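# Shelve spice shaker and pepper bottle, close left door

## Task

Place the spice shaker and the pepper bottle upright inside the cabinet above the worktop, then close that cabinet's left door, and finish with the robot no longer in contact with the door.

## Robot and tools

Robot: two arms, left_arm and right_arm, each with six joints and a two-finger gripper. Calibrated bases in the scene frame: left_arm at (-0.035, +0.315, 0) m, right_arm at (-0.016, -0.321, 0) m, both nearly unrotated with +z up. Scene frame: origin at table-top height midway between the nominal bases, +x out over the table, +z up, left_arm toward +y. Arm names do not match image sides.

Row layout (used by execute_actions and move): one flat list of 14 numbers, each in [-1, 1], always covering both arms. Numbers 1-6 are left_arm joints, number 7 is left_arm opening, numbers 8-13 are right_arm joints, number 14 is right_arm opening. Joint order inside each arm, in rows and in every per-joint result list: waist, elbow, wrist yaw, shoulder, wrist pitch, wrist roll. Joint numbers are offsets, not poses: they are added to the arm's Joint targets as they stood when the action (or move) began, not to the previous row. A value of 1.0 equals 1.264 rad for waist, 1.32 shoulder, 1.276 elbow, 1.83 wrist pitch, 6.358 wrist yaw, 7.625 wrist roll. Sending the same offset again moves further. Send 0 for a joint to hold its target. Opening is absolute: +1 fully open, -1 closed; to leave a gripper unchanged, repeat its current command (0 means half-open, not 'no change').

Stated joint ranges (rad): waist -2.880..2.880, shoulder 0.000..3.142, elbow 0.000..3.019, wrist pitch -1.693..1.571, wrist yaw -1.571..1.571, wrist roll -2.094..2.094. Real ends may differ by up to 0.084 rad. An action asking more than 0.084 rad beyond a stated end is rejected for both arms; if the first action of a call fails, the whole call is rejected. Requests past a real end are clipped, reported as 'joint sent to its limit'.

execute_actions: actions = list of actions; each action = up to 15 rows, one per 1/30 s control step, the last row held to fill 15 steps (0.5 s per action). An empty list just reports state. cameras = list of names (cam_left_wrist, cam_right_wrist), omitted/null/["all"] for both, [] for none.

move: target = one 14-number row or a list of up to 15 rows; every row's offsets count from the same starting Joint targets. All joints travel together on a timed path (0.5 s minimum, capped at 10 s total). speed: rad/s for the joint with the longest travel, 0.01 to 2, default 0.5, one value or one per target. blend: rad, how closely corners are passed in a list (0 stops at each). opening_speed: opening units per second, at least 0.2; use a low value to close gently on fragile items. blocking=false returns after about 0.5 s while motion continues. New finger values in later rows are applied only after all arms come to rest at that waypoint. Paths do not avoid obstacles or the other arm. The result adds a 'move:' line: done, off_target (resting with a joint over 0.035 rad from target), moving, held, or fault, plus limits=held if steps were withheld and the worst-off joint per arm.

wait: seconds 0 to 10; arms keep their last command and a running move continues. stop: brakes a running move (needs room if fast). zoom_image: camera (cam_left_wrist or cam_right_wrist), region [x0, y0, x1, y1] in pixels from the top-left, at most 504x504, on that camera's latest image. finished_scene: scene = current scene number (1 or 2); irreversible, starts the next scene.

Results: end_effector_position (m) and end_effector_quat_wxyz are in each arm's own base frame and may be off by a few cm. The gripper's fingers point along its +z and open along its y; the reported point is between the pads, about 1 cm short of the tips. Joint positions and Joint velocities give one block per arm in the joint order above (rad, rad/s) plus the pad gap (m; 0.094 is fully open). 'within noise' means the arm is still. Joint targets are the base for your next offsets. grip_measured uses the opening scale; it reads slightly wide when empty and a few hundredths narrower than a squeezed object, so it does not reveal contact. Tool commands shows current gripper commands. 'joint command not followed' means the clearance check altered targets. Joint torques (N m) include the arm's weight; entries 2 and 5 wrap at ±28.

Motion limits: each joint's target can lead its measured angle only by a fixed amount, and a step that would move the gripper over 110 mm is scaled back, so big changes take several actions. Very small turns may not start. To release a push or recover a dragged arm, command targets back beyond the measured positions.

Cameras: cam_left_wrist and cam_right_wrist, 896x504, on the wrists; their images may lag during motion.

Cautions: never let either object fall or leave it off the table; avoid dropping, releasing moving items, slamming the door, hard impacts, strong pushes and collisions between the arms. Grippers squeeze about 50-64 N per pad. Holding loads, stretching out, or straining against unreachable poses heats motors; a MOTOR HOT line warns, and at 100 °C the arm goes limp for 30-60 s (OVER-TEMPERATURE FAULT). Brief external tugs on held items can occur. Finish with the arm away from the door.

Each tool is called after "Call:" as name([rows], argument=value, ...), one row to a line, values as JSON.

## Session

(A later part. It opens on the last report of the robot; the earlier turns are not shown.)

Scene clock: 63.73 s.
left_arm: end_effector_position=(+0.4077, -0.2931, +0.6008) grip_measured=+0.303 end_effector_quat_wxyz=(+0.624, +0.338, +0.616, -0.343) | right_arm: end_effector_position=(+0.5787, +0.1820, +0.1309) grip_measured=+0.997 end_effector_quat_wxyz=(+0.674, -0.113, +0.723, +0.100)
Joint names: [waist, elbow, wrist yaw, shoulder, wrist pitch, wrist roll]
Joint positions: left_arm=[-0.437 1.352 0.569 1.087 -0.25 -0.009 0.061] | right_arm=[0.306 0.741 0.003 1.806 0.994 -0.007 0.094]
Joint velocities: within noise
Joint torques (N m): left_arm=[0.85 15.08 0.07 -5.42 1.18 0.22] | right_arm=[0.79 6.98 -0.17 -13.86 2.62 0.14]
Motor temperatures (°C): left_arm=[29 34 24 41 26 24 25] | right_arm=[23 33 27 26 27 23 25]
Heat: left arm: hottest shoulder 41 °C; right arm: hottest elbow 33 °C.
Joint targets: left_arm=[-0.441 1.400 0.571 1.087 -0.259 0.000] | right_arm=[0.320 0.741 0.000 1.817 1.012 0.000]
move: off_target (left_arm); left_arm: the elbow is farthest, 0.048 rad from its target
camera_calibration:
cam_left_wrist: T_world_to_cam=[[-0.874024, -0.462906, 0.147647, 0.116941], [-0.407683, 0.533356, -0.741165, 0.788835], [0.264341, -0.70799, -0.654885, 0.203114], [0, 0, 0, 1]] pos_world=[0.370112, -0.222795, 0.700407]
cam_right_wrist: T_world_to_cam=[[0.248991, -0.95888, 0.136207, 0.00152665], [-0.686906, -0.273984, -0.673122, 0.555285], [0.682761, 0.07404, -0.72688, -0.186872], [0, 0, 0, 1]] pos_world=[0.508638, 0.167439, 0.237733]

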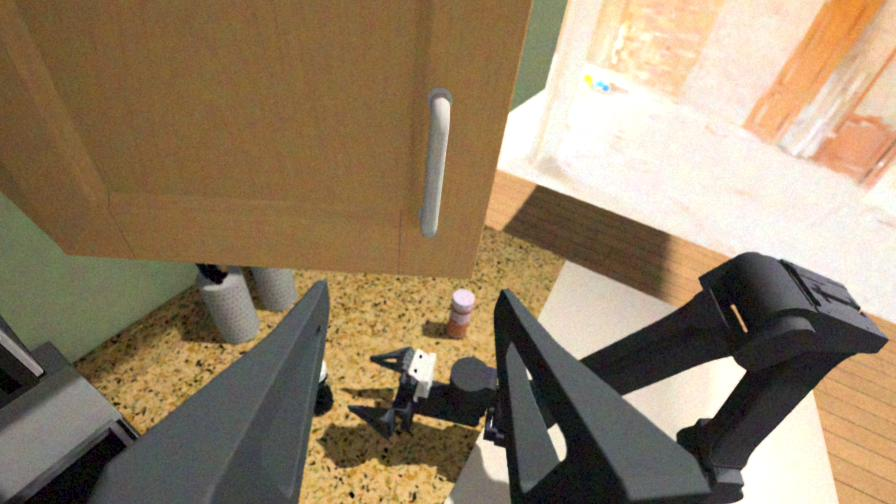

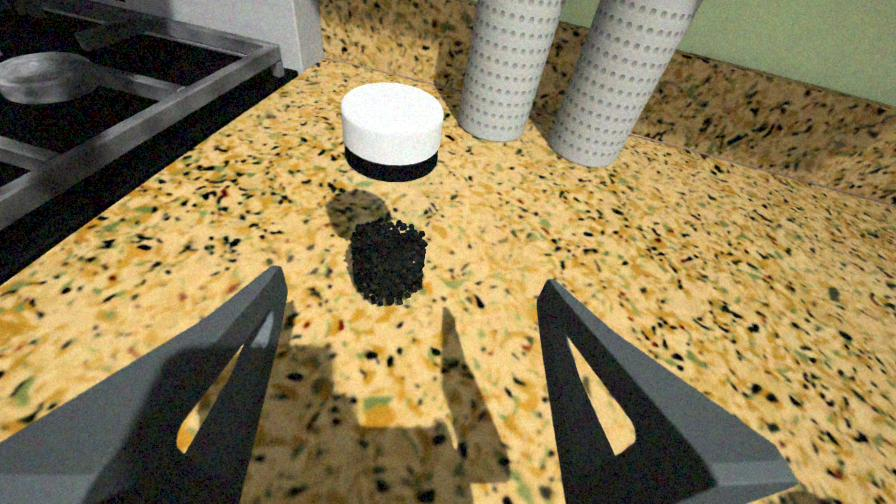

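Call:
move(target=[-0.0839, 0.0721, -0.0170, 0.0711, -0.0011, 0, 0.3, 0.0140, 0.2373, 0, 0.1472, -0.0533, 0, 1], speed=0.25)

Scene clock: 67.10 s.
left_arm: end_effector_position=(+0.4141, -0.3378, +0.6141) grip_measured=+0.303 end_effector_quat_wxyz=(+0.627, +0.337, +0.613, -0.343) | right_arm: end_effector_position=(+0.6574, +0.2193, +0.1129) grip_measured=+0.997 end_effector_quat_wxyz=(+0.675, -0.119, +0.720, +0.107)
Joint names: [waist, elbow, wrist yaw, shoulder, wrist pitch, wrist roll]
Joint positions: left_arm=[-0.539 1.437 0.465 1.161 -0.252 -0.009 0.061] | right_arm=[0.323 1 0.003 1.99 0.923 -0.007 0.094]
Joint velocities: within noise
Joint torques (N m): left_arm=[0.5 15.73 -0.08 -5.01 1.11 0.22] | right_arm=[1.26 11.67 -0.17 -15.74 1.62 0.16]
Motor temperatures (°C): left_arm=[29 35 24 40 26 24 25] | right_arm=[23 33 27 26 27 23 25]
Heat: left arm: hottest shoulder 40 °C; right arm: hottest elbow 33 °C.
Joint targets: left_arm=[-0.547 1.492 0.463 1.181 -0.261 0.000] | right_arm=[0.338 1.043 0.000 2.011 0.915 0.000]
move: off_target (left_arm, right_arm); left_arm: the elbow is farthest, 0.055 rad from its target; right_arm: the elbow is farthest, 0.044 rad from its target
camera_calibration:
cam_left_wrist: T_world_to_cam=[[-0.873866, -0.464077, 0.144883, 0.101099], [-0.404344, 0.528302, -0.746594, 0.825433], [0.269935, -0.711006, -0.649312, 0.171752], [0, 0, 0, 1]] pos_world=[0.375744, -0.267044, 0.713137]
cam_right_wrist: T_world_to_cam=[[0.264774, -0.954679, 0.135949, 0.0089476], [-0.678928, -0.28467, -0.676771, 0.605053], [0.6848, 0.0868923, -0.723532, -0.261043], [0, 0, 0, 1]] pos_world=[0.587181, 0.203465, 0.219393]

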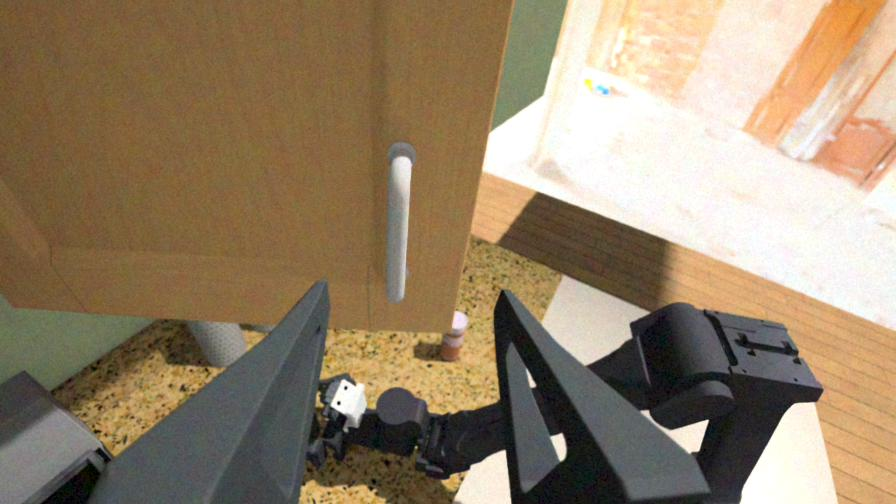

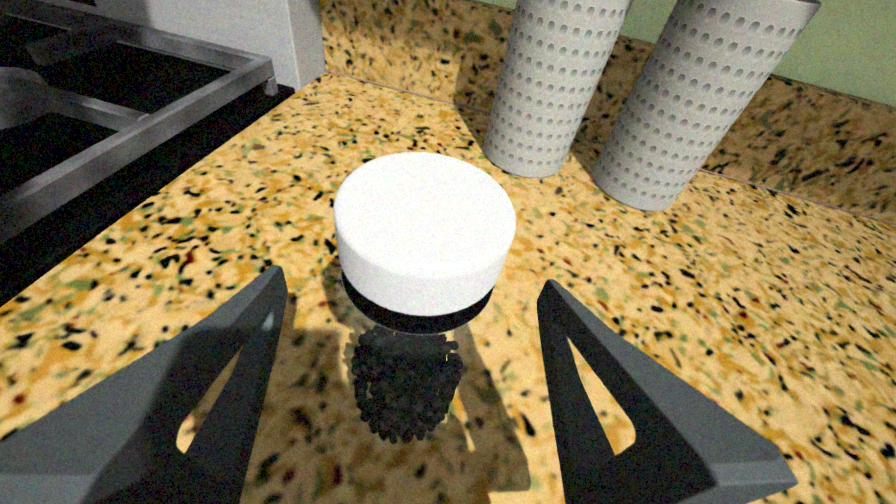

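Call:
move(target=[-0.0419, 0.0643, -0.0082, 0.0792, 0.0024, 0, 0.3, 0, 0, 0, 0, 0, 0, 0.0], speed=0.15, opening_speed=0.5)

Scene clock: 70.27 s.
left_arm: end_effector_position=(+0.4381, -0.3781, +0.6081) grip_measured=+0.303 end_effector_quat_wxyz=(+0.619, +0.338, +0.621, -0.343) | right_arm: end_effector_position=(+0.6571, +0.2203, +0.1128) grip_measured=+0.056 end_effector_quat_wxyz=(+0.675, -0.120, +0.720, +0.107)
Joint names: [waist, elbow, wrist yaw, shoulder, wrist pitch, wrist roll]
Joint positions: left_arm=[-0.592 1.52 0.412 1.266 -0.252 -0.009 0.061] | right_arm=[0.325 1 0.002 1.99 0.923 -0.007 0.05]
Joint velocities: within noise
Joint torques (N m): left_arm=[0.56 15.75 -0.06 -6.48 1.28 0.21] | right_arm=[0.79 11.69 -0.15 -14.86 1.51 0.18]
Motor temperatures (°C): left_arm=[29 35 24 39 26 24 25] | right_arm=[23 33 27 27 27 23 25]
Heat: left arm: hottest shoulder 39 °C; right arm: hottest elbow 33 °C.
Joint targets: left_arm=[-0.600 1.574 0.411 1.285 -0.257 0.000] | right_arm=[0.338 1.043 0.000 2.011 0.915 0.000]
move: off_target (left_arm, right_arm); left_arm: the elbow is farthest, 0.054 rad from its target; right_arm: the elbow is farthest, 0.043 rad from its target
camera_calibration:
cam_left_wrist: T_world_to_cam=[[-0.871355, -0.465111, 0.156241, 0.0958949], [-0.418012, 0.536971, -0.732754, 0.852798], [0.256915, -0.7038, -0.662314, 0.149076], [0, 0, 0, 1]] pos_world=[0.401739, -0.308406, 0.708643]
cam_right_wrist: T_world_to_cam=[[0.267009, -0.954065, 0.135893, 0.00834197], [-0.678537, -0.286255, -0.676495, 0.6051], [0.68432, 0.0884219, -0.723801, -0.260964], [0, 0, 0, 1]] pos_world=[0.586938, 0.204247, 0.219327]

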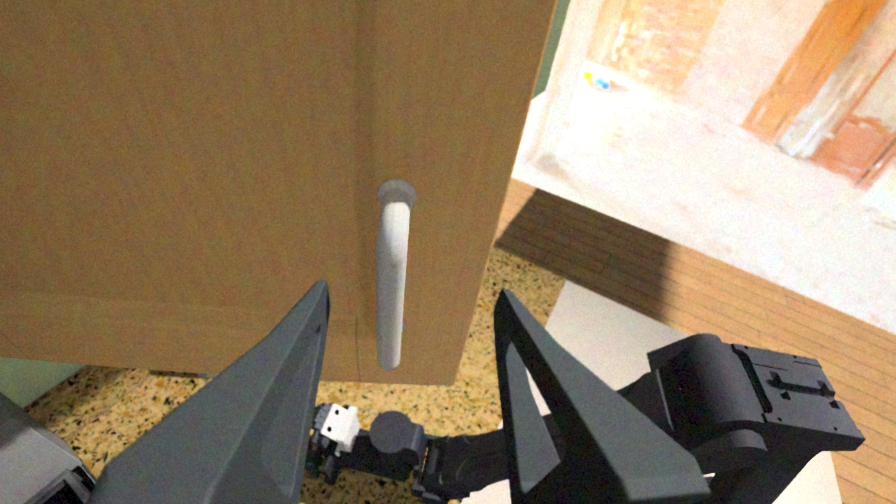

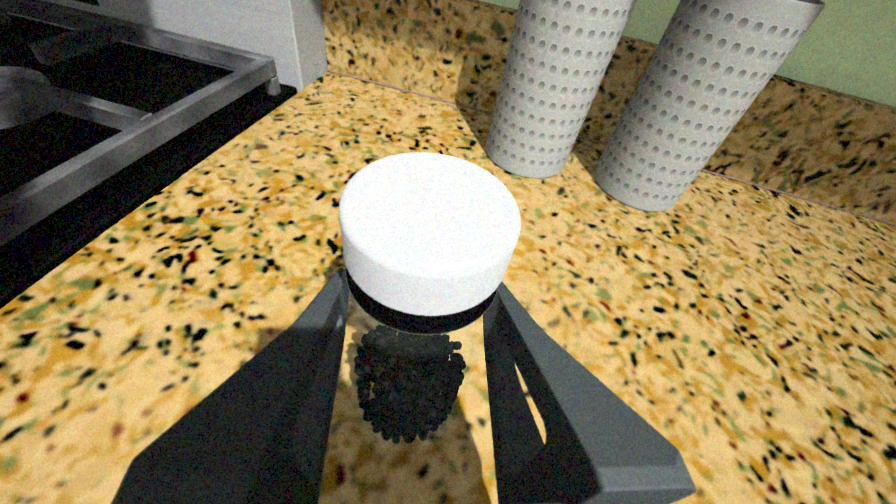

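Call:
move([
  [0, 0, 0, 0, 0, 0, -0.9, 0, 0, 0, 0, 0, 0, -0.05],
  [0.1835, -0.0878, 0.0615, -0.0916, -0.0087, 0, -0.9, 0, 0.0063, 0, -0.1320, -0.0855, 0, -0.05],
  [0.3884, -0.0776, 0.1282, -0.0836, -0.0075, 0, -0.9, 0, -0.0158, 0, -0.5867, -0.4062, 0, -0.05],
], speed=[0.2, 0.2, 0.4], blend=[0, 0.03, 0], opening_speed=0.7)

Scene clock: 77.77 s.
left_arm: end_effector_position=(+0.4134, -0.2113, +0.6255) grip_measured=-0.897 end_effector_quat_wxyz=(+0.565, +0.444, +0.544, -0.434) | right_arm: end_effector_position=(+0.5545, +0.1858, +0.3981) grip_measured=+0.052 end_effector_quat_wxyz=(+0.670, -0.121, +0.725, +0.107)
Joint names: [waist, elbow, wrist yaw, shoulder, wrist pitch, wrist roll]
Joint positions: left_arm=[-0.116 1.477 1.223 1.174 -0.263 -0.008 0.005] | right_arm=[0.325 1.008 0.002 1.256 0.169 -0.007 0.049]
Joint velocities: within noise
Joint torques (N m): left_arm=[1.67 10.29 0.04 -6.01 0.84 0.2] | right_arm=[1.08 13.27 -0.05 -11.93 2.1 0.24]
Motor temperatures (°C): left_arm=[29 36 24 38 26 24 25] | right_arm=[23 33 27 27 27 23 25]
Heat: left arm: hottest shoulder 38 °C; right arm: hottest elbow 33 °C.
Joint targets: left_arm=[-0.109 1.475 1.225 1.175 -0.271 0.000] | right_arm=[0.338 1.023 0.000 1.237 0.172 0.000]
move: done
camera_calibration:
cam_left_wrist: T_world_to_cam=[[-0.98125, -0.152405, 0.117987, 0.284697], [-0.189059, 0.64204, -0.742995, 0.699553], [0.0374841, -0.75137, -0.658816, 0.362819], [0, 0, 0, 1]] pos_world=[0.398015, -0.133141, 0.725204]
cam_right_wrist: T_world_to_cam=[[0.268634, -0.953518, 0.136527, -0.0372242], [-0.686553, -0.288953, -0.667197, 0.719807], [0.675634, 0.0854987, -0.732263, 0.0275062], [0, 0, 0, 1]] pos_world=[0.485601, 0.170145, 0.505477]

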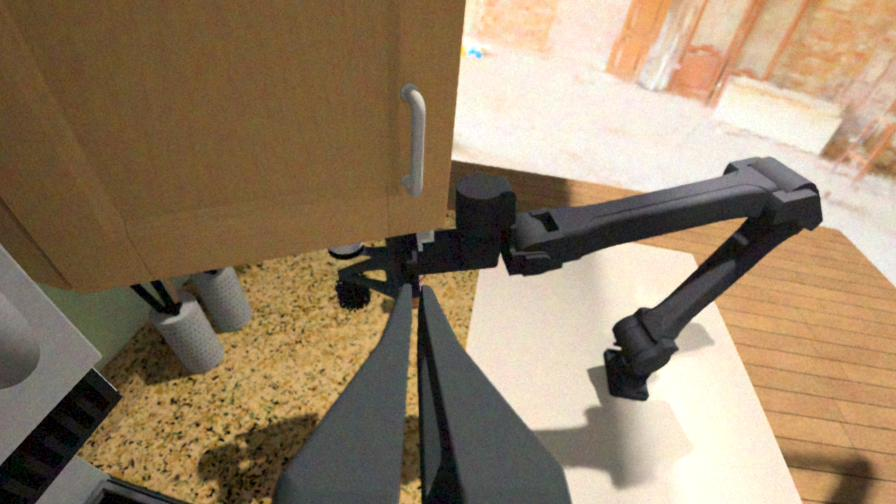

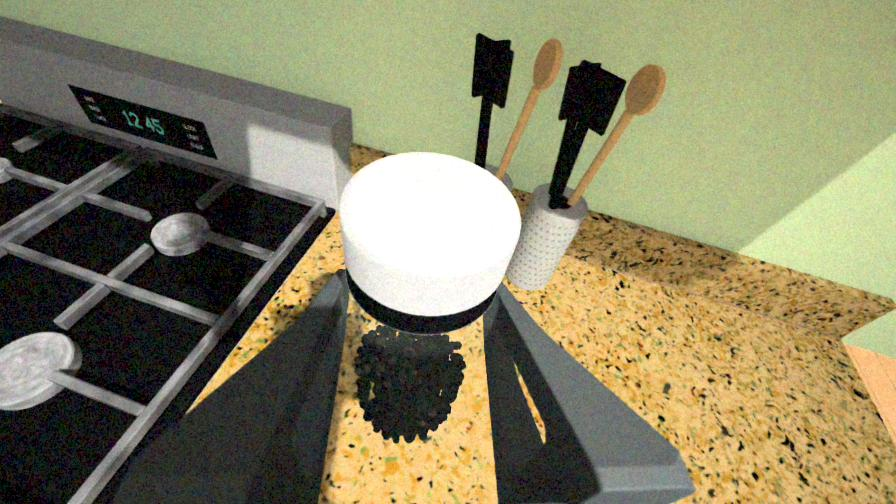

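Call:
move([
  [-0.3473, -0.0039, -0.1208, 0.0023, -0.0008, 0, 0.3, -0.0736, 0.5893, -0.0160, 0.0806, -0.3390, 0, -0.05],
  [-0.3979, 0.1066, -0.1304, 0.1101, 0.0087, 0, 0.3, -0.0736, 0.5893, -0.0160, 0.0806, -0.3390, 0, -0.05],
], speed=[0.4, 0.15], opening_speed=2.0)

Scene clock: 82.27 s.
left_arm: end_effector_position=(+0.4452, -0.3885, +0.6100) grip_measured=+0.297 end_effector_quat_wxyz=(+0.617, +0.337, +0.623, -0.342) | right_arm: end_effector_position=(+0.5788, +0.1699, +0.6259) grip_measured=+0.052 end_effector_quat_wxyz=(+0.663, -0.130, +0.728, +0.120)
Joint names: [waist, elbow, wrist yaw, shoulder, wrist pitch, wrist roll]
Joint positions: left_arm=[-0.604 1.557 0.398 1.298 -0.263 -0.008 0.061] | right_arm=[0.258 1.699 -0.098 1.34 -0.452 -0.007 0.049]
Joint velocities: within noise
Joint torques (N m): left_arm=[0.5 15.73 -0.07 -6.77 1.8 0.21] | right_arm=[-1.44 18.82 -0.16 -10.58 2.15 0.14]
Motor temperatures (°C): left_arm=[29 37 24 37 26 24 25] | right_arm=[23 34 27 27 27 23 26]
Heat: left arm: hottest shoulder 37 °C; right arm: hottest elbow 34 °C.
Joint targets: left_arm=[-0.612 1.611 0.396 1.320 -0.255 0.000] | right_arm=[0.245 1.775 -0.102 1.343 -0.449 0.000]
move: off_target (left_arm, right_arm); left_arm: the elbow is farthest, 0.054 rad from its target; right_arm: the elbow is farthest, 0.076 rad from its target
camera_calibration:
cam_left_wrist: T_world_to_cam=[[-0.869546, -0.467679, 0.158635, 0.0936558], [-0.422686, 0.538682, -0.728806, 0.8631], [0.255393, -0.700784, -0.66609, 0.145321], [0, 0, 0, 1]] pos_world=[0.409144, -0.319298, 0.710972]
cam_right_wrist: T_world_to_cam=[[0.302571, -0.944502, 0.127931, -0.105809], [-0.686864, -0.30913, -0.657767, 0.881654], [0.660809, 0.11115, -0.742278, 0.189752], [0, 0, 0, 1]] pos_world=[0.512201, 0.151518, 0.734308]

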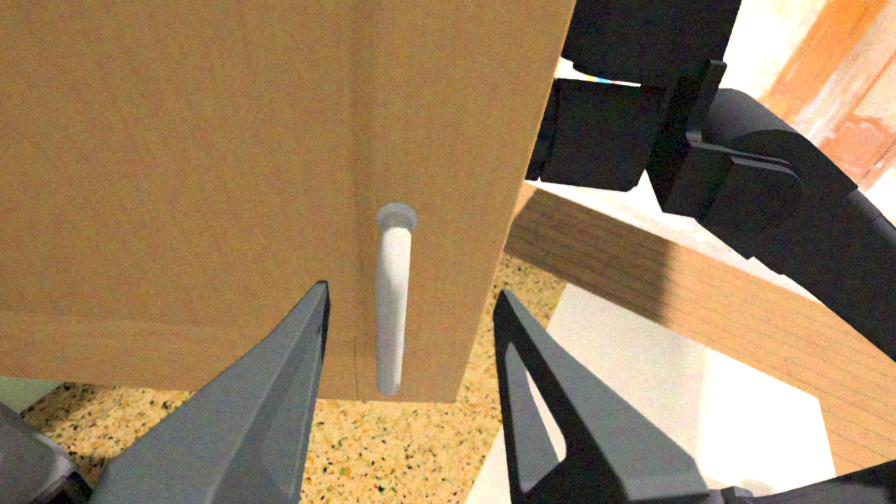

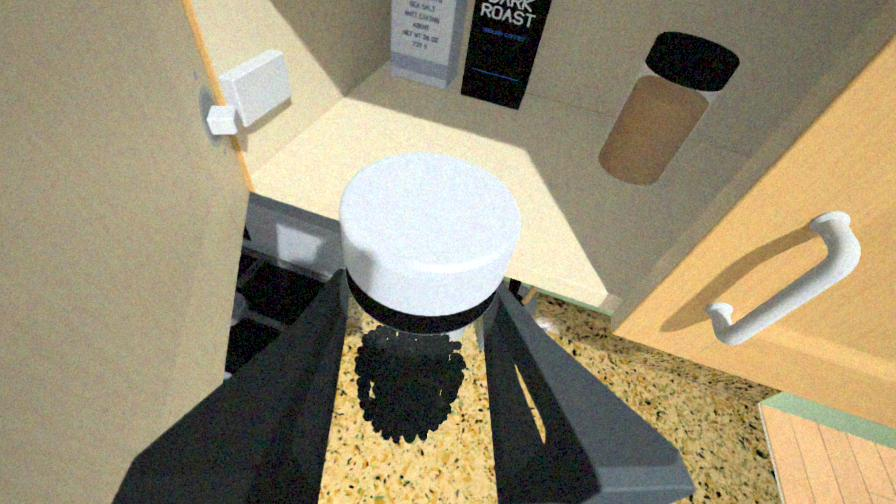

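Call:
zoom_image(camera="cam_right_wrist", region=[180, 0, 684, 360])

Scaled by 1.000.

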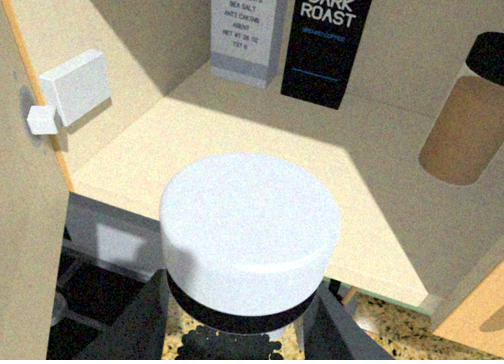

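Call:
move([
  [0, 0, 0, 0, 0, 0, -0.9, 0, 0, 0, 0, 0, 0, -0.05],
  [0.1733, -0.0975, 0.0599, -0.1017, -0.0087, 0, -0.9, 0, 0.047, 0, 0, -0.0219, 0, -0.05],
  [0.3726, -0.0960, 0.1255, -0.1048, -0.0092, 0, -0.9, 0, 0.047, 0, 0, -0.0219, 0, -0.05],
], speed=[0.2, 0.2, 0.25], blend=[0, 0.03, 0], opening_speed=0.7)

Scene clock: 90.57 s.
left_arm: end_effector_position=(+0.4358, -0.2248, +0.6117) grip_measured=-0.800 end_effector_quat_wxyz=(+0.557, +0.431, +0.560, -0.435) | right_arm: end_effector_position=(+0.5717, +0.1680, +0.6488) grip_measured=+0.052 end_effector_quat_wxyz=(+0.668, -0.130, +0.723, +0.121)
Joint names: [waist, elbow, wrist yaw, shoulder, wrist pitch, wrist roll]
Joint positions: left_arm=[-0.146 1.49 1.173 1.219 -0.27 -0.008 0.009] | right_arm=[0.258 1.754 -0.098 1.34 -0.492 -0.007 0.049]
Joint velocities: within noise
Joint torques (N m): left_arm=[1.61 10.51 0.77 -9.52 1.13 0.21] | right_arm=[-0.09 19.06 -0.19 -10.7 1.72 0.18]
Motor temperatures (°C): left_arm=[29 39 24 36 26 24 25] | right_arm=[23 36 26 27 27 23 26]
Heat: left arm: hottest elbow 39 °C; right arm: hottest elbow 36 °C.
Joint targets: left_arm=[-0.141 1.489 1.194 1.182 -0.272 0.000] | right_arm=[0.245 1.835 -0.102 1.343 -0.489 0.000]
move: off_target (left_arm, right_arm); left_arm: the shoulder is farthest, 0.037 rad from its target; right_arm: the elbow is farthest, 0.081 rad from its target
camera_calibration:
cam_left_wrist: T_world_to_cam=[[-0.972618, -0.172716, 0.155508, 0.27497], [-0.230857, 0.640811, -0.732165, 0.713579], [0.0268055, -0.748018, -0.663137, 0.350728], [0, 0, 0, 1]] pos_world=[0.422774, -0.147427, 0.712279]
cam_right_wrist: T_world_to_cam=[[0.300773, -0.944977, 0.128662, -0.107719], [-0.67757, -0.306675, -0.668468, 0.892406], [0.671145, 0.11388, -0.732527, 0.198951], [0, 0, 0, 1]] pos_world=[0.503541, 0.14923, 0.756141]

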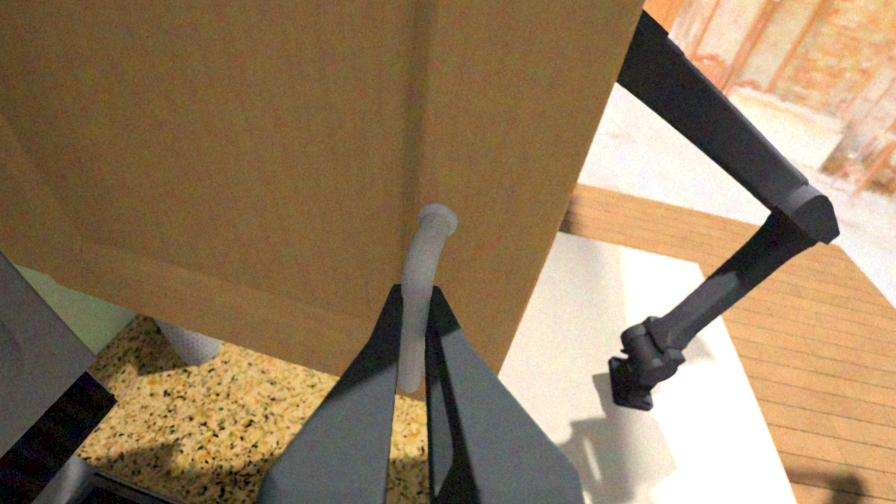

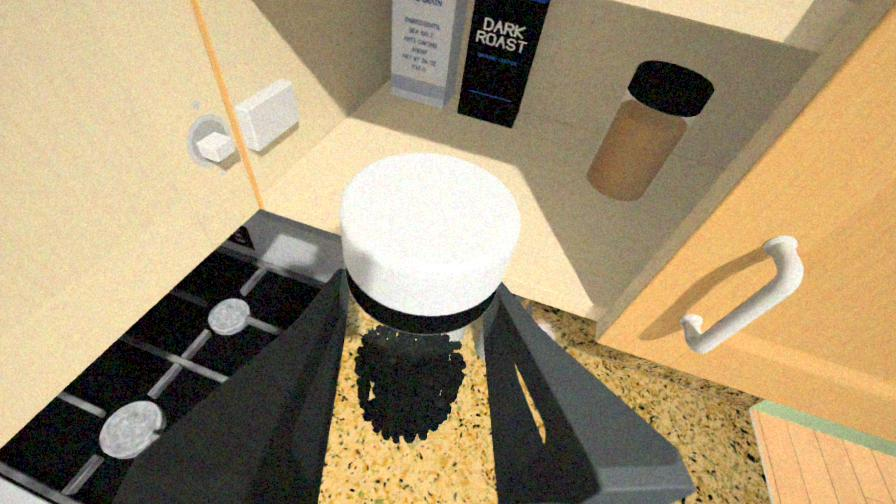

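Call:
move(target=[0, 0, 0, 0, 0, 0, -0.9, 0.0403, 0.5382, 0.0132, 0.45, -0.0479, 0, -0.05], speed=0.3, cameras=["cam_right_wrist"])

Scene clock: 94.10 s.
left_arm: end_effector_position=(+0.4358, -0.2248, +0.6117) grip_measured=-0.800 end_effector_quat_wxyz=(+0.557, +0.431, +0.560, -0.435) | right_arm: end_effector_position=(+0.7641, +0.2242, +0.6332) grip_measured=+0.052 end_effector_quat_wxyz=(+0.676, -0.112, +0.721, +0.101)
Joint names: [waist, elbow, wrist yaw, shoulder, wrist pitch, wrist roll]
Joint positions: left_arm=[-0.146 1.49 1.173 1.219 -0.27 -0.008 0.009] | right_arm=[0.282 2.444 -0.021 1.929 -0.579 -0.007 0.049]
Joint velocities: within noise
Joint torques (N m): left_arm=[1.61 10.44 0.78 -9.35 1.1 0.21] | right_arm=[1.85 18.07 0.07 -19.55 2.14 0.17]
Motor temperatures (°C): left_arm=[29 39 24 36 26 24 25] | right_arm=[23 36 26 27 27 23 26]
Heat: left arm: hottest elbow 39 °C; right arm: hottest elbow 36 °C.
Joint targets: left_arm=[-0.141 1.489 1.194 1.182 -0.272 0.000] | right_arm=[0.296 2.522 -0.018 1.937 -0.576 0.000]
move: off_target (left_arm, right_arm); left_arm: the shoulder is farthest, 0.037 rad from its target; right_arm: the elbow is farthest, 0.078 rad from its target
camera_calibration:
cam_right_wrist: T_world_to_cam=[[0.247381, -0.959564, 0.13431, -0.0699515], [-0.683009, -0.271021, -0.678267, 1.03198], [0.687241, 0.0760557, -0.722437, 0.0418607], [0, 0, 0, 1]] pos_world=[0.693388, 0.209381, 0.739595]
Images, in order (width x height): cam_right_wrist 896x504.

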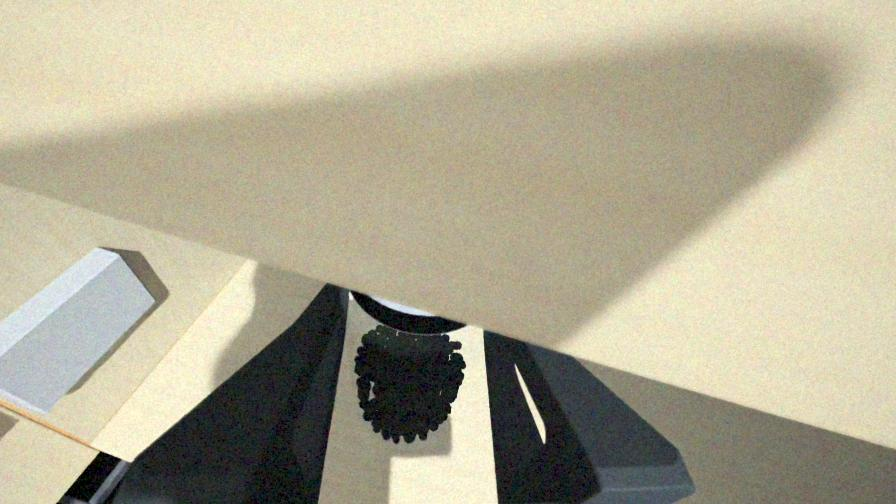

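Call:
move(target=[0, 0, 0, 0, 0, 0, -0.9, 0, -0.0862, 0, -0.0341, 0.041, 0, -0.05], speed=0.1, cameras=["cam_right_wrist"])

Scene clock: 96.50 s.
left_arm: end_effector_position=(+0.4358, -0.2248, +0.6117) grip_measured=-0.800 end_effector_quat_wxyz=(+0.557, +0.431, +0.560, -0.435) | right_arm: end_effector_position=(+0.7676, +0.2255, +0.6313) grip_measured=+0.052 end_effector_quat_wxyz=(+0.686, -0.111, +0.712, +0.102)
Joint names: [waist, elbow, wrist yaw, shoulder, wrist pitch, wrist roll]
Joint positions: left_arm=[-0.146 1.49 1.173 1.219 -0.27 -0.008 0.009] | right_arm=[0.282 2.412 -0.02 1.925 -0.527 -0.007 0.049]
Joint velocities: within noise
Joint torques (N m): left_arm=[1.61 10.47 0.78 -9.47 1.07 0.21] | right_arm=[1.03 11 0.11 -23.59 2.78 0.18]
Motor temperatures (°C): left_arm=[29 39 24 36 26 24 25] | right_arm=[23 36 26 27 27 23 26]
Heat: left arm: hottest elbow 39 °C; right arm: hottest elbow 36 °C.
Joint targets: left_arm=[-0.141 1.489 1.194 1.182 -0.272 0.000] | right_arm=[0.296 2.412 -0.018 1.892 -0.501 0.000]
move: off_target (left_arm); left_arm: the shoulder is farthest, 0.037 rad from its target
camera_calibration:
cam_right_wrist: T_world_to_cam=[[0.244093, -0.960513, 0.133541, -0.0661256], [-0.666125, -0.266149, -0.696737, 1.03108], [0.704767, 0.0811131, -0.704787, 0.0121998], [0, 0, 0, 1]] pos_world=[0.694368, 0.209916, 0.735817]
Images, in order (width x height): cam_right_wrist 896x504.

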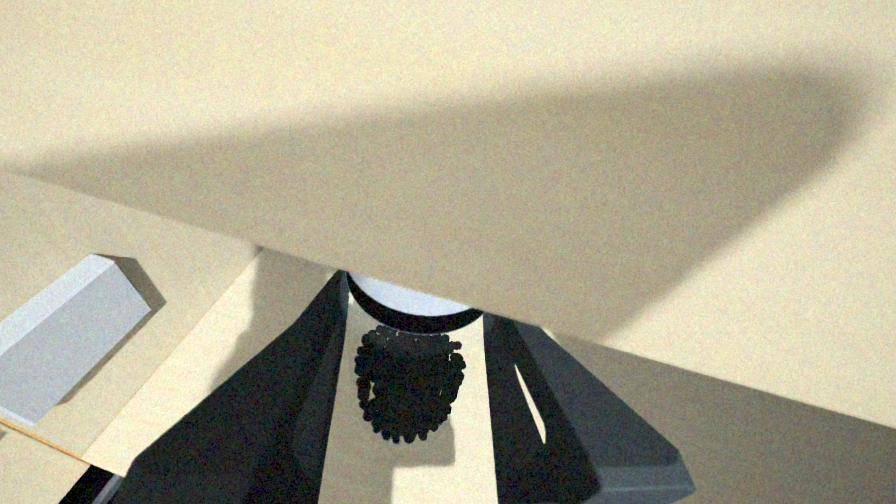

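Call:
move(target=[0, 0, 0, 0, 0, 0, -0.9, 0, -0.0509, 0, -0.0227, 0.012, 0, -0.05], speed=0.1, cameras=[])

Scene clock: 97.90 s.
left_arm: end_effector_position=(+0.4358, -0.2248, +0.6117) grip_measured=-0.800 end_effector_quat_wxyz=(+0.557, +0.431, +0.560, -0.435) | right_arm: end_effector_position=(+0.7620, +0.2251, +0.6250) grip_measured=+0.052 end_effector_quat_wxyz=(+0.683, -0.112, +0.715, +0.102)
Joint names: [waist, elbow, wrist yaw, shoulder, wrist pitch, wrist roll]
Joint positions: left_arm=[-0.146 1.49 1.173 1.219 -0.27 -0.008 0.009] | right_arm=[0.283 2.348 -0.02 1.892 -0.503 -0.007 0.049]
Joint velocities: within noise
Joint torques (N m): left_arm=[1.73 10.5 0.79 -9.58 1.09 0.21] | right_arm=[0.97 11.08 0.1 -22.42 2.8 0.16]
Motor temperatures (°C): left_arm=[29 39 24 36 26 24 25] | right_arm=[23 36 26 27 27 23 26]
Heat: left arm: hottest elbow 39 °C; right arm: hottest elbow 36 °C.
Joint targets: left_arm=[-0.141 1.489 1.194 1.182 -0.272 0.000] | right_arm=[0.296 2.347 -0.018 1.862 -0.480 0.000]
move: off_target (left_arm); left_arm: the shoulder is farthest, 0.037 rad from its target
No camera images: "cameras" was empty.

Call:
move(target=[0, 0, 0, 0, 0, 0, -0.9, 0, -0.0361, 0, -0.0102, 0.0068, 0, -0.05], speed=0.08, cameras=["cam_right_wrist"])

Scene clock: 99.07 s.
left_arm: end_effector_position=(+0.4358, -0.2248, +0.6117) grip_measured=-0.800 end_effector_quat_wxyz=(+0.557, +0.431, +0.560, -0.435) | right_arm: end_effector_position=(+0.7609, +0.2261, +0.6126) grip_measured=+0.052 end_effector_quat_wxyz=(+0.676, -0.113, +0.721, +0.102)
Joint names: [waist, elbow, wrist yaw, shoulder, wrist pitch, wrist roll]
Joint positions: left_arm=[-0.146 1.49 1.173 1.219 -0.27 -0.008 0.009] | right_arm=[0.285 2.301 -0.02 1.876 -0.491 -0.007 0.049]
Joint velocities: within noise
Joint torques (N m): left_arm=[1.61 10.5 0.79 -9.35 1.07 0.21] | right_arm=[0.79 11.34 0.07 -21.6 2.86 0.18]
Motor temperatures (°C): left_arm=[29 39 24 36 26 24 26] | right_arm=[23 36 26 28 27 23 26]
Heat: left arm: hottest elbow 39 °C; right arm: hottest elbow 36 °C.
Joint targets: left_arm=[-0.141 1.489 1.194 1.182 -0.272 0.000] | right_arm=[0.296 2.301 -0.018 1.849 -0.467 0.000]
move: off_target (left_arm); left_arm: the shoulder is farthest, 0.037 rad from its target
camera_calibration:
cam_right_wrist: T_world_to_cam=[[0.250456, -0.958758, 0.134368, -0.0671737], [-0.682919, -0.273338, -0.677428, 1.01625], [0.686217, 0.0779036, -0.723213, 0.0298176], [0, 0, 0, 1]] pos_world=[0.690377, 0.211053, 0.719025]
Images, in order (width x height): cam_right_wrist 896x504.

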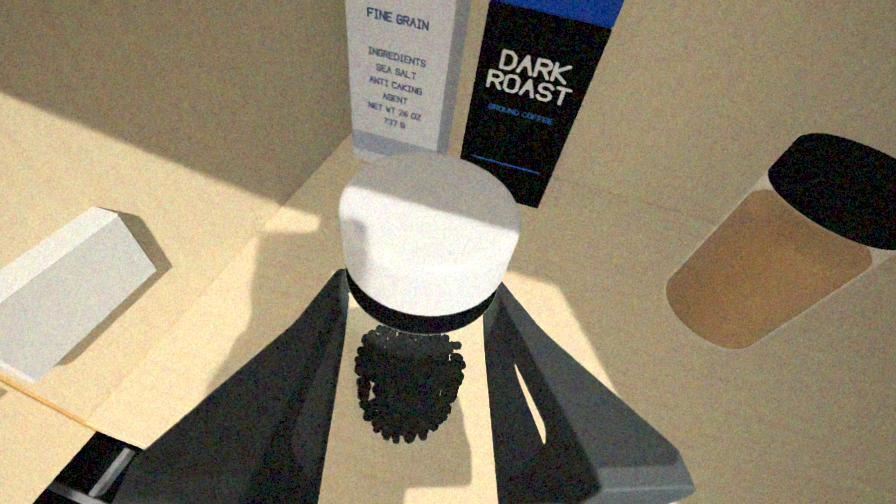

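Call:
move(target=[0, 0, 0, 0, 0, 0, -0.9, 0, -0.0226, 0, -0.008, 0.01, 0, -0.05], speed=0.08, cameras=[])

Scene clock: 100.13 s.
left_arm: end_effector_position=(+0.4358, -0.2248, +0.6117) grip_measured=-0.800 end_effector_quat_wxyz=(+0.557, +0.431, +0.560, -0.435) | right_arm: end_effector_position=(+0.7609, +0.2267, +0.6069) grip_measured=+0.052 end_effector_quat_wxyz=(+0.675, -0.113, +0.721, +0.102)
Joint names: [waist, elbow, wrist yaw, shoulder, wrist pitch, wrist roll]
Joint positions: left_arm=[-0.146 1.49 1.173 1.219 -0.27 -0.008 0.009] | right_arm=[0.286 2.273 -0.02 1.867 -0.472 -0.007 0.049]
Joint velocities: within noise
Joint torques (N m): left_arm=[1.73 10.47 0.77 -9.41 1.07 0.22] | right_arm=[0.21 11.17 0.13 -22.59 2.81 0.18]
Motor temperatures (°C): left_arm=[29 39 24 36 26 24 26] | right_arm=[23 36 26 28 27 23 26]
Heat: left arm: hottest elbow 39 °C; right arm: hottest elbow 36 °C.
Joint targets: left_arm=[-0.141 1.489 1.194 1.182 -0.272 0.000] | right_arm=[0.296 2.272 -0.018 1.838 -0.449 0.000]
move: off_target (left_arm); left_arm: the shoulder is farthest, 0.037 rad from its target
No camera images: "cameras" was empty.

Call:
move(target=[0, 0, 0, 0, 0, 0, -0.9, 0, -0.018, 0, -0.0065, 0.008, 0, -0.05], speed=0.06, cameras=["cam_right_wrist"])

Scene clock: 101.07 s.
left_arm: end_effector_position=(+0.4358, -0.2248, +0.6117) grip_measured=-0.800 end_effector_quat_wxyz=(+0.557, +0.431, +0.560, -0.435) | right_arm: end_effector_position=(+0.7598, +0.2264, +0.6073) grip_measured=+0.052 end_effector_quat_wxyz=(+0.679, -0.113, +0.718, +0.103)
Joint names: [waist, elbow, wrist yaw, shoulder, wrist pitch, wrist roll]
Joint positions: left_arm=[-0.146 1.49 1.173 1.219 -0.27 -0.008 0.009] | right_arm=[0.286 2.254 -0.02 1.859 -0.451 -0.007 0.049]
Joint velocities: within noise
Joint torques (N m): left_arm=[1.79 10.44 0.77 -9.64 1.09 0.2] | right_arm=[0.91 10.95 0.12 -22.71 2.73 0.15]
Motor temperatures (°C): left_arm=[29 39 24 36 26 24 26] | right_arm=[23 36 26 28 27 23 26]
Heat: left arm: hottest elbow 39 °C; right arm: hottest elbow 36 °C.
Joint targets: left_arm=[-0.141 1.489 1.194 1.182 -0.272 0.000] | right_arm=[0.296 2.249 -0.018 1.830 -0.434 0.000]
move: off_target (left_arm); left_arm: the shoulder is farthest, 0.037 rad from its target
camera_calibration:
cam_right_wrist: T_world_to_cam=[[0.24991, -0.958942, 0.134072, -0.0652532], [-0.676229, -0.271956, -0.684657, 1.01099], [0.693008, 0.0804393, -0.716429, 0.0168439], [0, 0, 0, 1]] pos_world=[0.688297, 0.211016, 0.712999]
Images, in order (width x height): cam_right_wrist 896x504.

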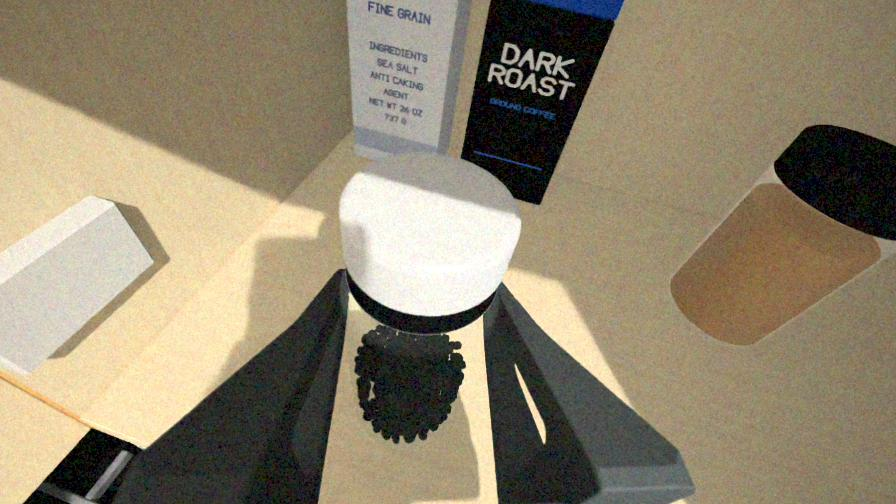

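Call:
move(target=[0, 0, 0, 0, 0, 0, -0.9, 0, -0.0157, 0, -0.005, 0, 0, -0.05], speed=0.06, cameras=[])

Scene clock: 101.97 s.
left_arm: end_effector_position=(+0.4358, -0.2248, +0.6117) grip_measured=-0.800 end_effector_quat_wxyz=(+0.557, +0.431, +0.560, -0.435) | right_arm: end_effector_position=(+0.7569, +0.2255, +0.6069) grip_measured=+0.052 end_effector_quat_wxyz=(+0.679, -0.113, +0.718, +0.103)
Joint names: [waist, elbow, wrist yaw, shoulder, wrist pitch, wrist roll]
Joint positions: left_arm=[-0.146 1.49 1.173 1.219 -0.27 -0.008 0.009] | right_arm=[0.286 2.237 -0.02 1.848 -0.447 -0.007 0.049]
Joint velocities: within noise
Joint torques (N m): left_arm=[1.49 10.45 0.78 -9.35 1.06 0.2] | right_arm=[0.5 10.59 0.09 -21.71 2.41 0.18]
Motor temperatures (°C): left_arm=[29 39 25 36 26 24 26] | right_arm=[23 36 26 28 27 23 26]
Heat: left arm: hottest elbow 39 °C; right arm: hottest elbow 36 °C.
Joint targets: left_arm=[-0.141 1.489 1.194 1.182 -0.272 0.000] | right_arm=[0.296 2.229 -0.018 1.823 -0.434 0.000]
move: off_target (left_arm); left_arm: the shoulder is farthest, 0.037 rad from its target
No camera images: "cameras" was empty.

Call:
move(target=[0, 0, 0, 0, 0, 0, -0.9, 0, -0.006, 0, 0, 0, 0, -0.05], speed=0.06, cameras=[])

Call:
move(target=[0, 0, 0, 0, 0, 0, -0.9, 0, 0, 0, 0, 0, 0, 0.5], speed=0.06, opening_speed=0.6, cameras=["cam_right_wrist"])

Scene clock: 102.90 s.
left_arm: end_effector_position=(+0.4358, -0.2248, +0.6117) grip_measured=-0.800 end_effector_quat_wxyz=(+0.557, +0.431, +0.560, -0.435) | right_arm: end_effector_position=(+0.7565, +0.2254, +0.6069) grip_measured=+0.052 end_effector_quat_wxyz=(+0.680, -0.113, +0.718, +0.103)
Joint names: [waist, elbow, wrist yaw, shoulder, wrist pitch, wrist roll]
Joint positions: left_arm=[-0.146 1.49 1.173 1.219 -0.27 -0.008 0.009] | right_arm=[0.286 2.232 -0.02 1.846 -0.442 -0.007 0.049]
Joint velocities: within noise
Joint torques (N m): left_arm=[1.61 10.48 0.77 -9.41 1.09 0.21] | right_arm=[0.62 10.44 0.13 -22.12 2.36 0.21]
Motor temperatures (°C): left_arm=[29 39 25 35 26 24 26] | right_arm=[23 36 26 28 27 23 26]
Heat: left arm: hottest elbow 39 °C; right arm: hottest elbow 36 °C.
Joint targets: left_arm=[-0.141 1.489 1.194 1.182 -0.272 0.000] | right_arm=[0.296 2.221 -0.018 1.823 -0.434 0.000]
move: off_target (left_arm); left_arm: the shoulder is farthest, 0.037 rad from its target
No camera images: "cameras" was empty.

Scene clock: 104.17 s.
left_arm: end_effector_position=(+0.4358, -0.2248, +0.6117) grip_measured=-0.800 end_effector_quat_wxyz=(+0.557, +0.431, +0.560, -0.435) | right_arm: end_effector_position=(+0.7570, +0.2256, +0.6028) grip_measured=+0.497 end_effector_quat_wxyz=(+0.677, -0.113, +0.720, +0.103)
Joint names: [waist, elbow, wrist yaw, shoulder, wrist pitch, wrist roll]
Joint positions: left_arm=[-0.146 1.49 1.173 1.219 -0.27 -0.008 0.009] | right_arm=[0.286 2.224 -0.02 1.845 -0.442 -0.007 0.07]
Joint velocities: within noise
Joint torques (N m): left_arm=[1.85 10.5 0.78 -9.52 1.13 0.21] | right_arm=[1.14 11.37 0.15 -21.25 2.17 0.21]
Motor temperatures (°C): left_arm=[29 39 25 35 26 24 26] | right_arm=[23 36 26 28 27 23 26]
Heat: left arm: hottest elbow 39 °C; right arm: hottest elbow 36 °C.
Joint targets: left_arm=[-0.141 1.489 1.194 1.182 -0.272 0.000] | right_arm=[0.296 2.221 -0.018 1.823 -0.434 0.000]
move: off_target (left_arm); left_arm: the shoulder is farthest, 0.037 rad from its target
camera_calibration:
cam_right_wrist: T_world_to_cam=[[0.250696, -0.958711, 0.134256, -0.0655054], [-0.680225, -0.27313, -0.680216, 1.00648], [0.6888, 0.0792033, -0.720612, 0.0216464], [0, 0, 0, 1]] pos_world=[0.686145, 0.210384, 0.709017]
Images, in order (width x height): cam_right_wrist 896x504.

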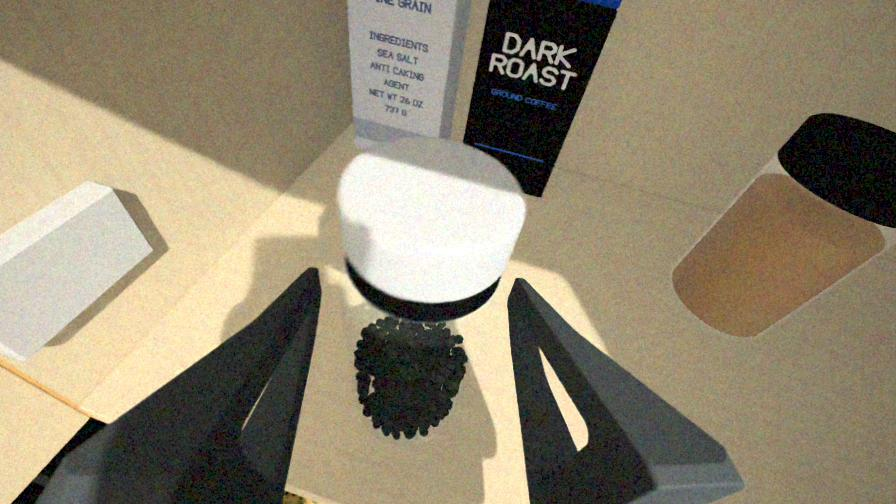

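Call:
move([
  [0, 0, 0, 0, 0, 0, -0.9, -0.0047, -0.3331, -0.0013, -0.2682, 0.053, 0, 0.5],
  [0, 0, 0, 0, 0, 0, -0.9, -0.1392, -0.9412, 0.0028, -0.5856, 0.2153, 0, 0.5],
], speed=[0.25, 0.6], blend=[0.05, 0])

Scene clock: 108.90 s.
left_arm: end_effector_position=(+0.4358, -0.2248, +0.6117) grip_measured=-0.800 end_effector_quat_wxyz=(+0.557, +0.431, +0.560, -0.435) | right_arm: end_effector_position=(+0.5202, +0.0694, +0.4538) grip_measured=+0.497 end_effector_quat_wxyz=(+0.669, -0.053, +0.740, +0.043)
Joint names: [waist, elbow, wrist yaw, shoulder, wrist pitch, wrist roll]
Joint positions: left_arm=[-0.146 1.49 1.173 1.219 -0.27 -0.008 0.009] | right_arm=[0.132 1.024 -0.003 1.067 -0.059 -0.007 0.07]
Joint velocities: within noise
Joint torques (N m): left_arm=[1.55 10.47 0.77 -9.47 1.07 0.2] | right_arm=[-0.91 12.01 0.11 -8.7 2.82 0.17]
Motor temperatures (°C): left_arm=[29 39 25 35 26 24 26] | right_arm=[23 36 26 28 27 23 26]
Heat: left arm: hottest elbow 39 °C; right arm: hottest elbow 36 °C.
Joint targets: left_arm=[-0.141 1.489 1.194 1.182 -0.272 0.000] | right_arm=[0.120 1.020 0.000 1.050 -0.040 0.000]
move: off_target (left_arm); left_arm: the shoulder is farthest, 0.037 rad from its target
camera_calibration:
cam_left_wrist: T_world_to_cam=[[-0.972618, -0.172716, 0.155508, 0.27497], [-0.230857, 0.640811, -0.732165, 0.713579], [0.0268055, -0.748018, -0.663137, 0.350728], [0, 0, 0, 1]] pos_world=[0.422774, -0.147427, 0.712279]
cam_right_wrist: T_world_to_cam=[[0.0896394, -0.986504, 0.137021, -0.0514204], [-0.742292, -0.157899, -0.651207, 0.712476], [0.664053, -0.0433358, -0.746428, 0.122867], [0, 0, 0, 1]] pos_world=[0.451885, 0.0670971, 0.562726]

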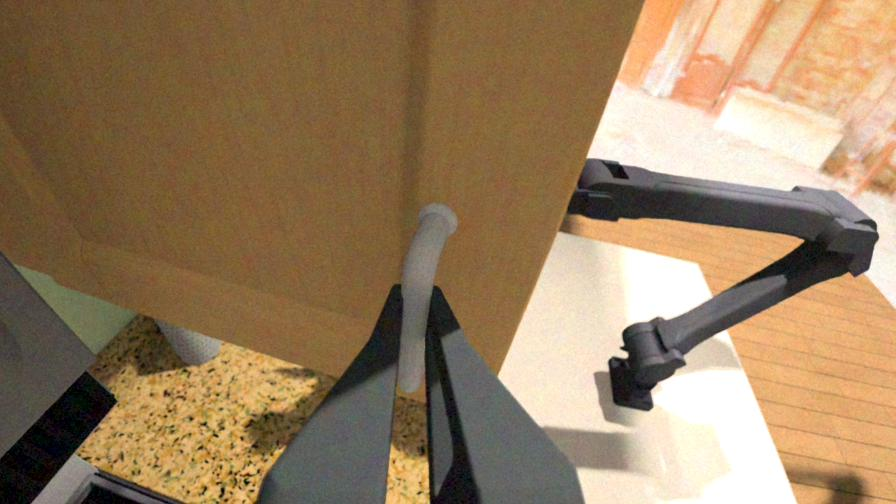

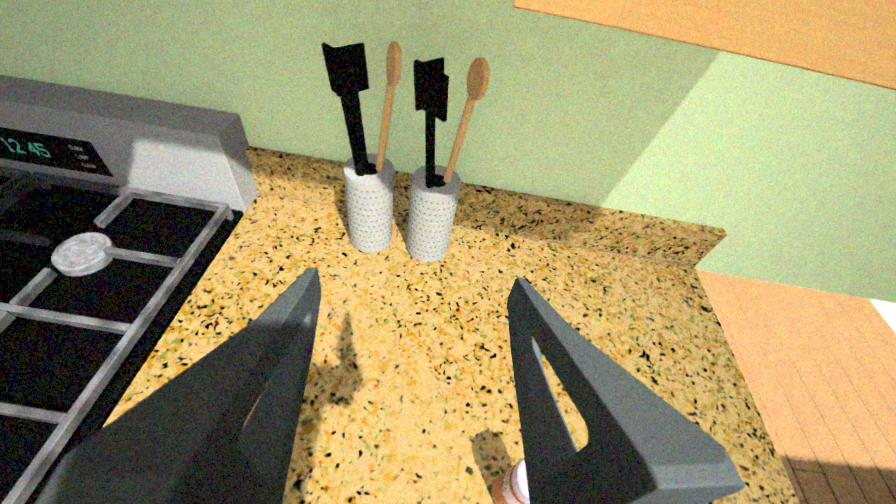

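Call:
move([
  [0, 0, 0, 0, 0, 0, -0.9, -0.1741, -0.4232, 0, 0.0795, 0.3175, 0, 0.8],
  [0, 0, 0, 0, 0, 0, -0.9, -0.2176, -0.5737, 0, 0.2955, 0.5721, 0, 0.8],
], speed=[0.6, 0.5], blend=[0.1, 0], cameras=["cam_right_wrist"])

Scene clock: 112.10 s.
left_arm: end_effector_position=(+0.4358, -0.2248, +0.6117) grip_measured=-0.800 end_effector_quat_wxyz=(+0.557, +0.431, +0.560, -0.435) | right_arm: end_effector_position=(+0.4349, -0.0616, +0.1324) grip_measured=+0.797 end_effector_quat_wxyz=(+0.651, +0.050, +0.756, -0.047)
Joint names: [waist, elbow, wrist yaw, shoulder, wrist pitch, wrist roll]
Joint positions: left_arm=[-0.146 1.49 1.173 1.219 -0.27 -0.008 0.009] | right_arm=[-0.141 0.292 -0.003 1.427 0.988 -0.007 0.084]
Joint velocities: within noise
Joint torques (N m): left_arm=[1.61 10.48 0.78 -9.52 1.07 0.21] | right_arm=[-0.79 5.96 0.13 -5.95 2.58 0.12]
Motor temperatures (°C): left_arm=[29 39 25 35 26 24 26] | right_arm=[23 36 26 28 27 23 26]
Heat: left arm: hottest elbow 39 °C; right arm: hottest elbow 36 °C.
Joint targets: left_arm=[-0.141 1.489 1.194 1.182 -0.272 0.000] | right_arm=[-0.155 0.288 0.000 1.440 1.007 0.000]
move: off_target (left_arm); left_arm: the shoulder is farthest, 0.037 rad from its target
camera_calibration:
cam_right_wrist: T_world_to_cam=[[-0.173807, -0.974942, 0.138851, -0.0138716], [-0.786539, 0.0525892, -0.615297, 0.446585], [0.592577, -0.216154, -0.77597, -0.0417632], [0, 0, 0, 1]] pos_world=[0.373594, -0.0460369, 0.244302]
Images, in order (width x height): cam_right_wrist 896x504.

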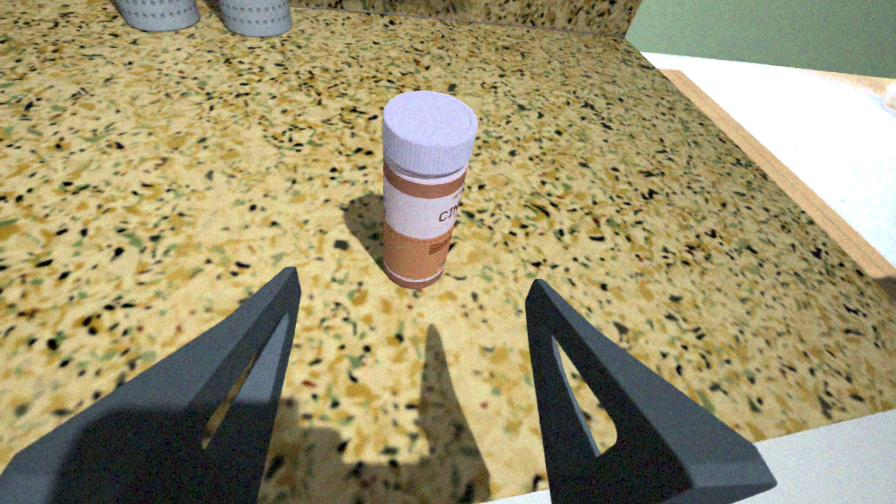

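Call:
move(target=[0, 0, 0, 0, 0, 0, -0.9, -0.0079, 0.2337, 0, 0.2710, 0.0511, 0, 0.8], speed=0.25, cameras=["cam_right_wrist"])

Scene clock: 114.83 s.
left_arm: end_effector_position=(+0.4358, -0.2248, +0.6117) grip_measured=-0.800 end_effector_quat_wxyz=(+0.557, +0.431, +0.560, -0.435) | right_arm: end_effector_position=(+0.5332, -0.0807, +0.0910) grip_measured=+0.797 end_effector_quat_wxyz=(+0.652, +0.053, +0.755, -0.050)
Joint names: [waist, elbow, wrist yaw, shoulder, wrist pitch, wrist roll]
Joint positions: left_arm=[-0.146 1.49 1.173 1.219 -0.27 -0.008 0.009] | right_arm=[-0.15 0.554 -0.003 1.781 1.082 -0.007 0.084]
Joint velocities: within noise
Joint torques (N m): left_arm=[1.61 10.51 0.78 -9.41 1.07 0.22] | right_arm=[-1.49 8.66 0.17 -9.99 2.59 0.18]
Motor temperatures (°C): left_arm=[29 39 25 35 26 24 26] | right_arm=[23 35 26 28 27 23 26]
Heat: left arm: hottest elbow 39 °C; right arm: hottest elbow 35 °C.
Joint targets: left_arm=[-0.141 1.489 1.194 1.182 -0.272 0.000] | right_arm=[-0.165 0.586 0.000 1.798 1.100 0.000]
move: off_target (left_arm); left_arm: the shoulder is farthest, 0.037 rad from its target
camera_calibration:
cam_right_wrist: T_world_to_cam=[[-0.183306, -0.973208, 0.138797, -0.00448195], [-0.785073, 0.0599471, -0.616496, 0.499416], [0.591658, -0.221973, -0.775028, -0.136308], [0, 0, 0, 1]] pos_world=[0.471904, -0.064557, 0.202868]
Images, in order (width x height): cam_right_wrist 896x504.

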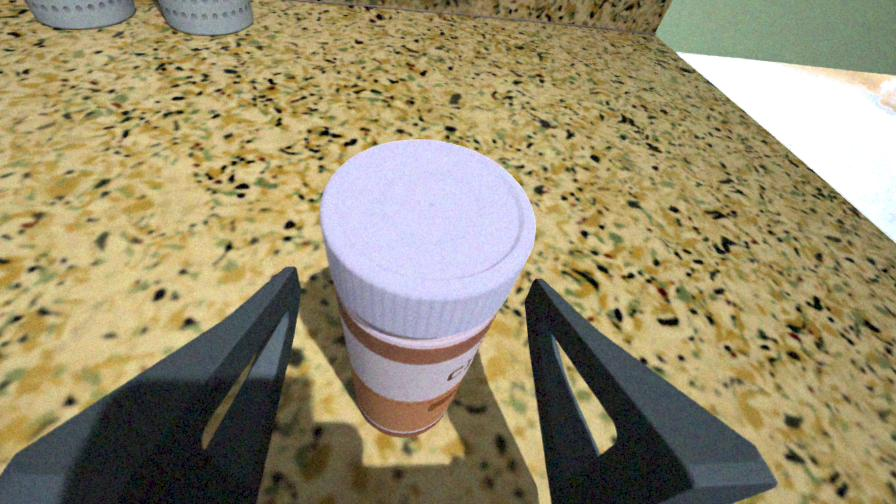

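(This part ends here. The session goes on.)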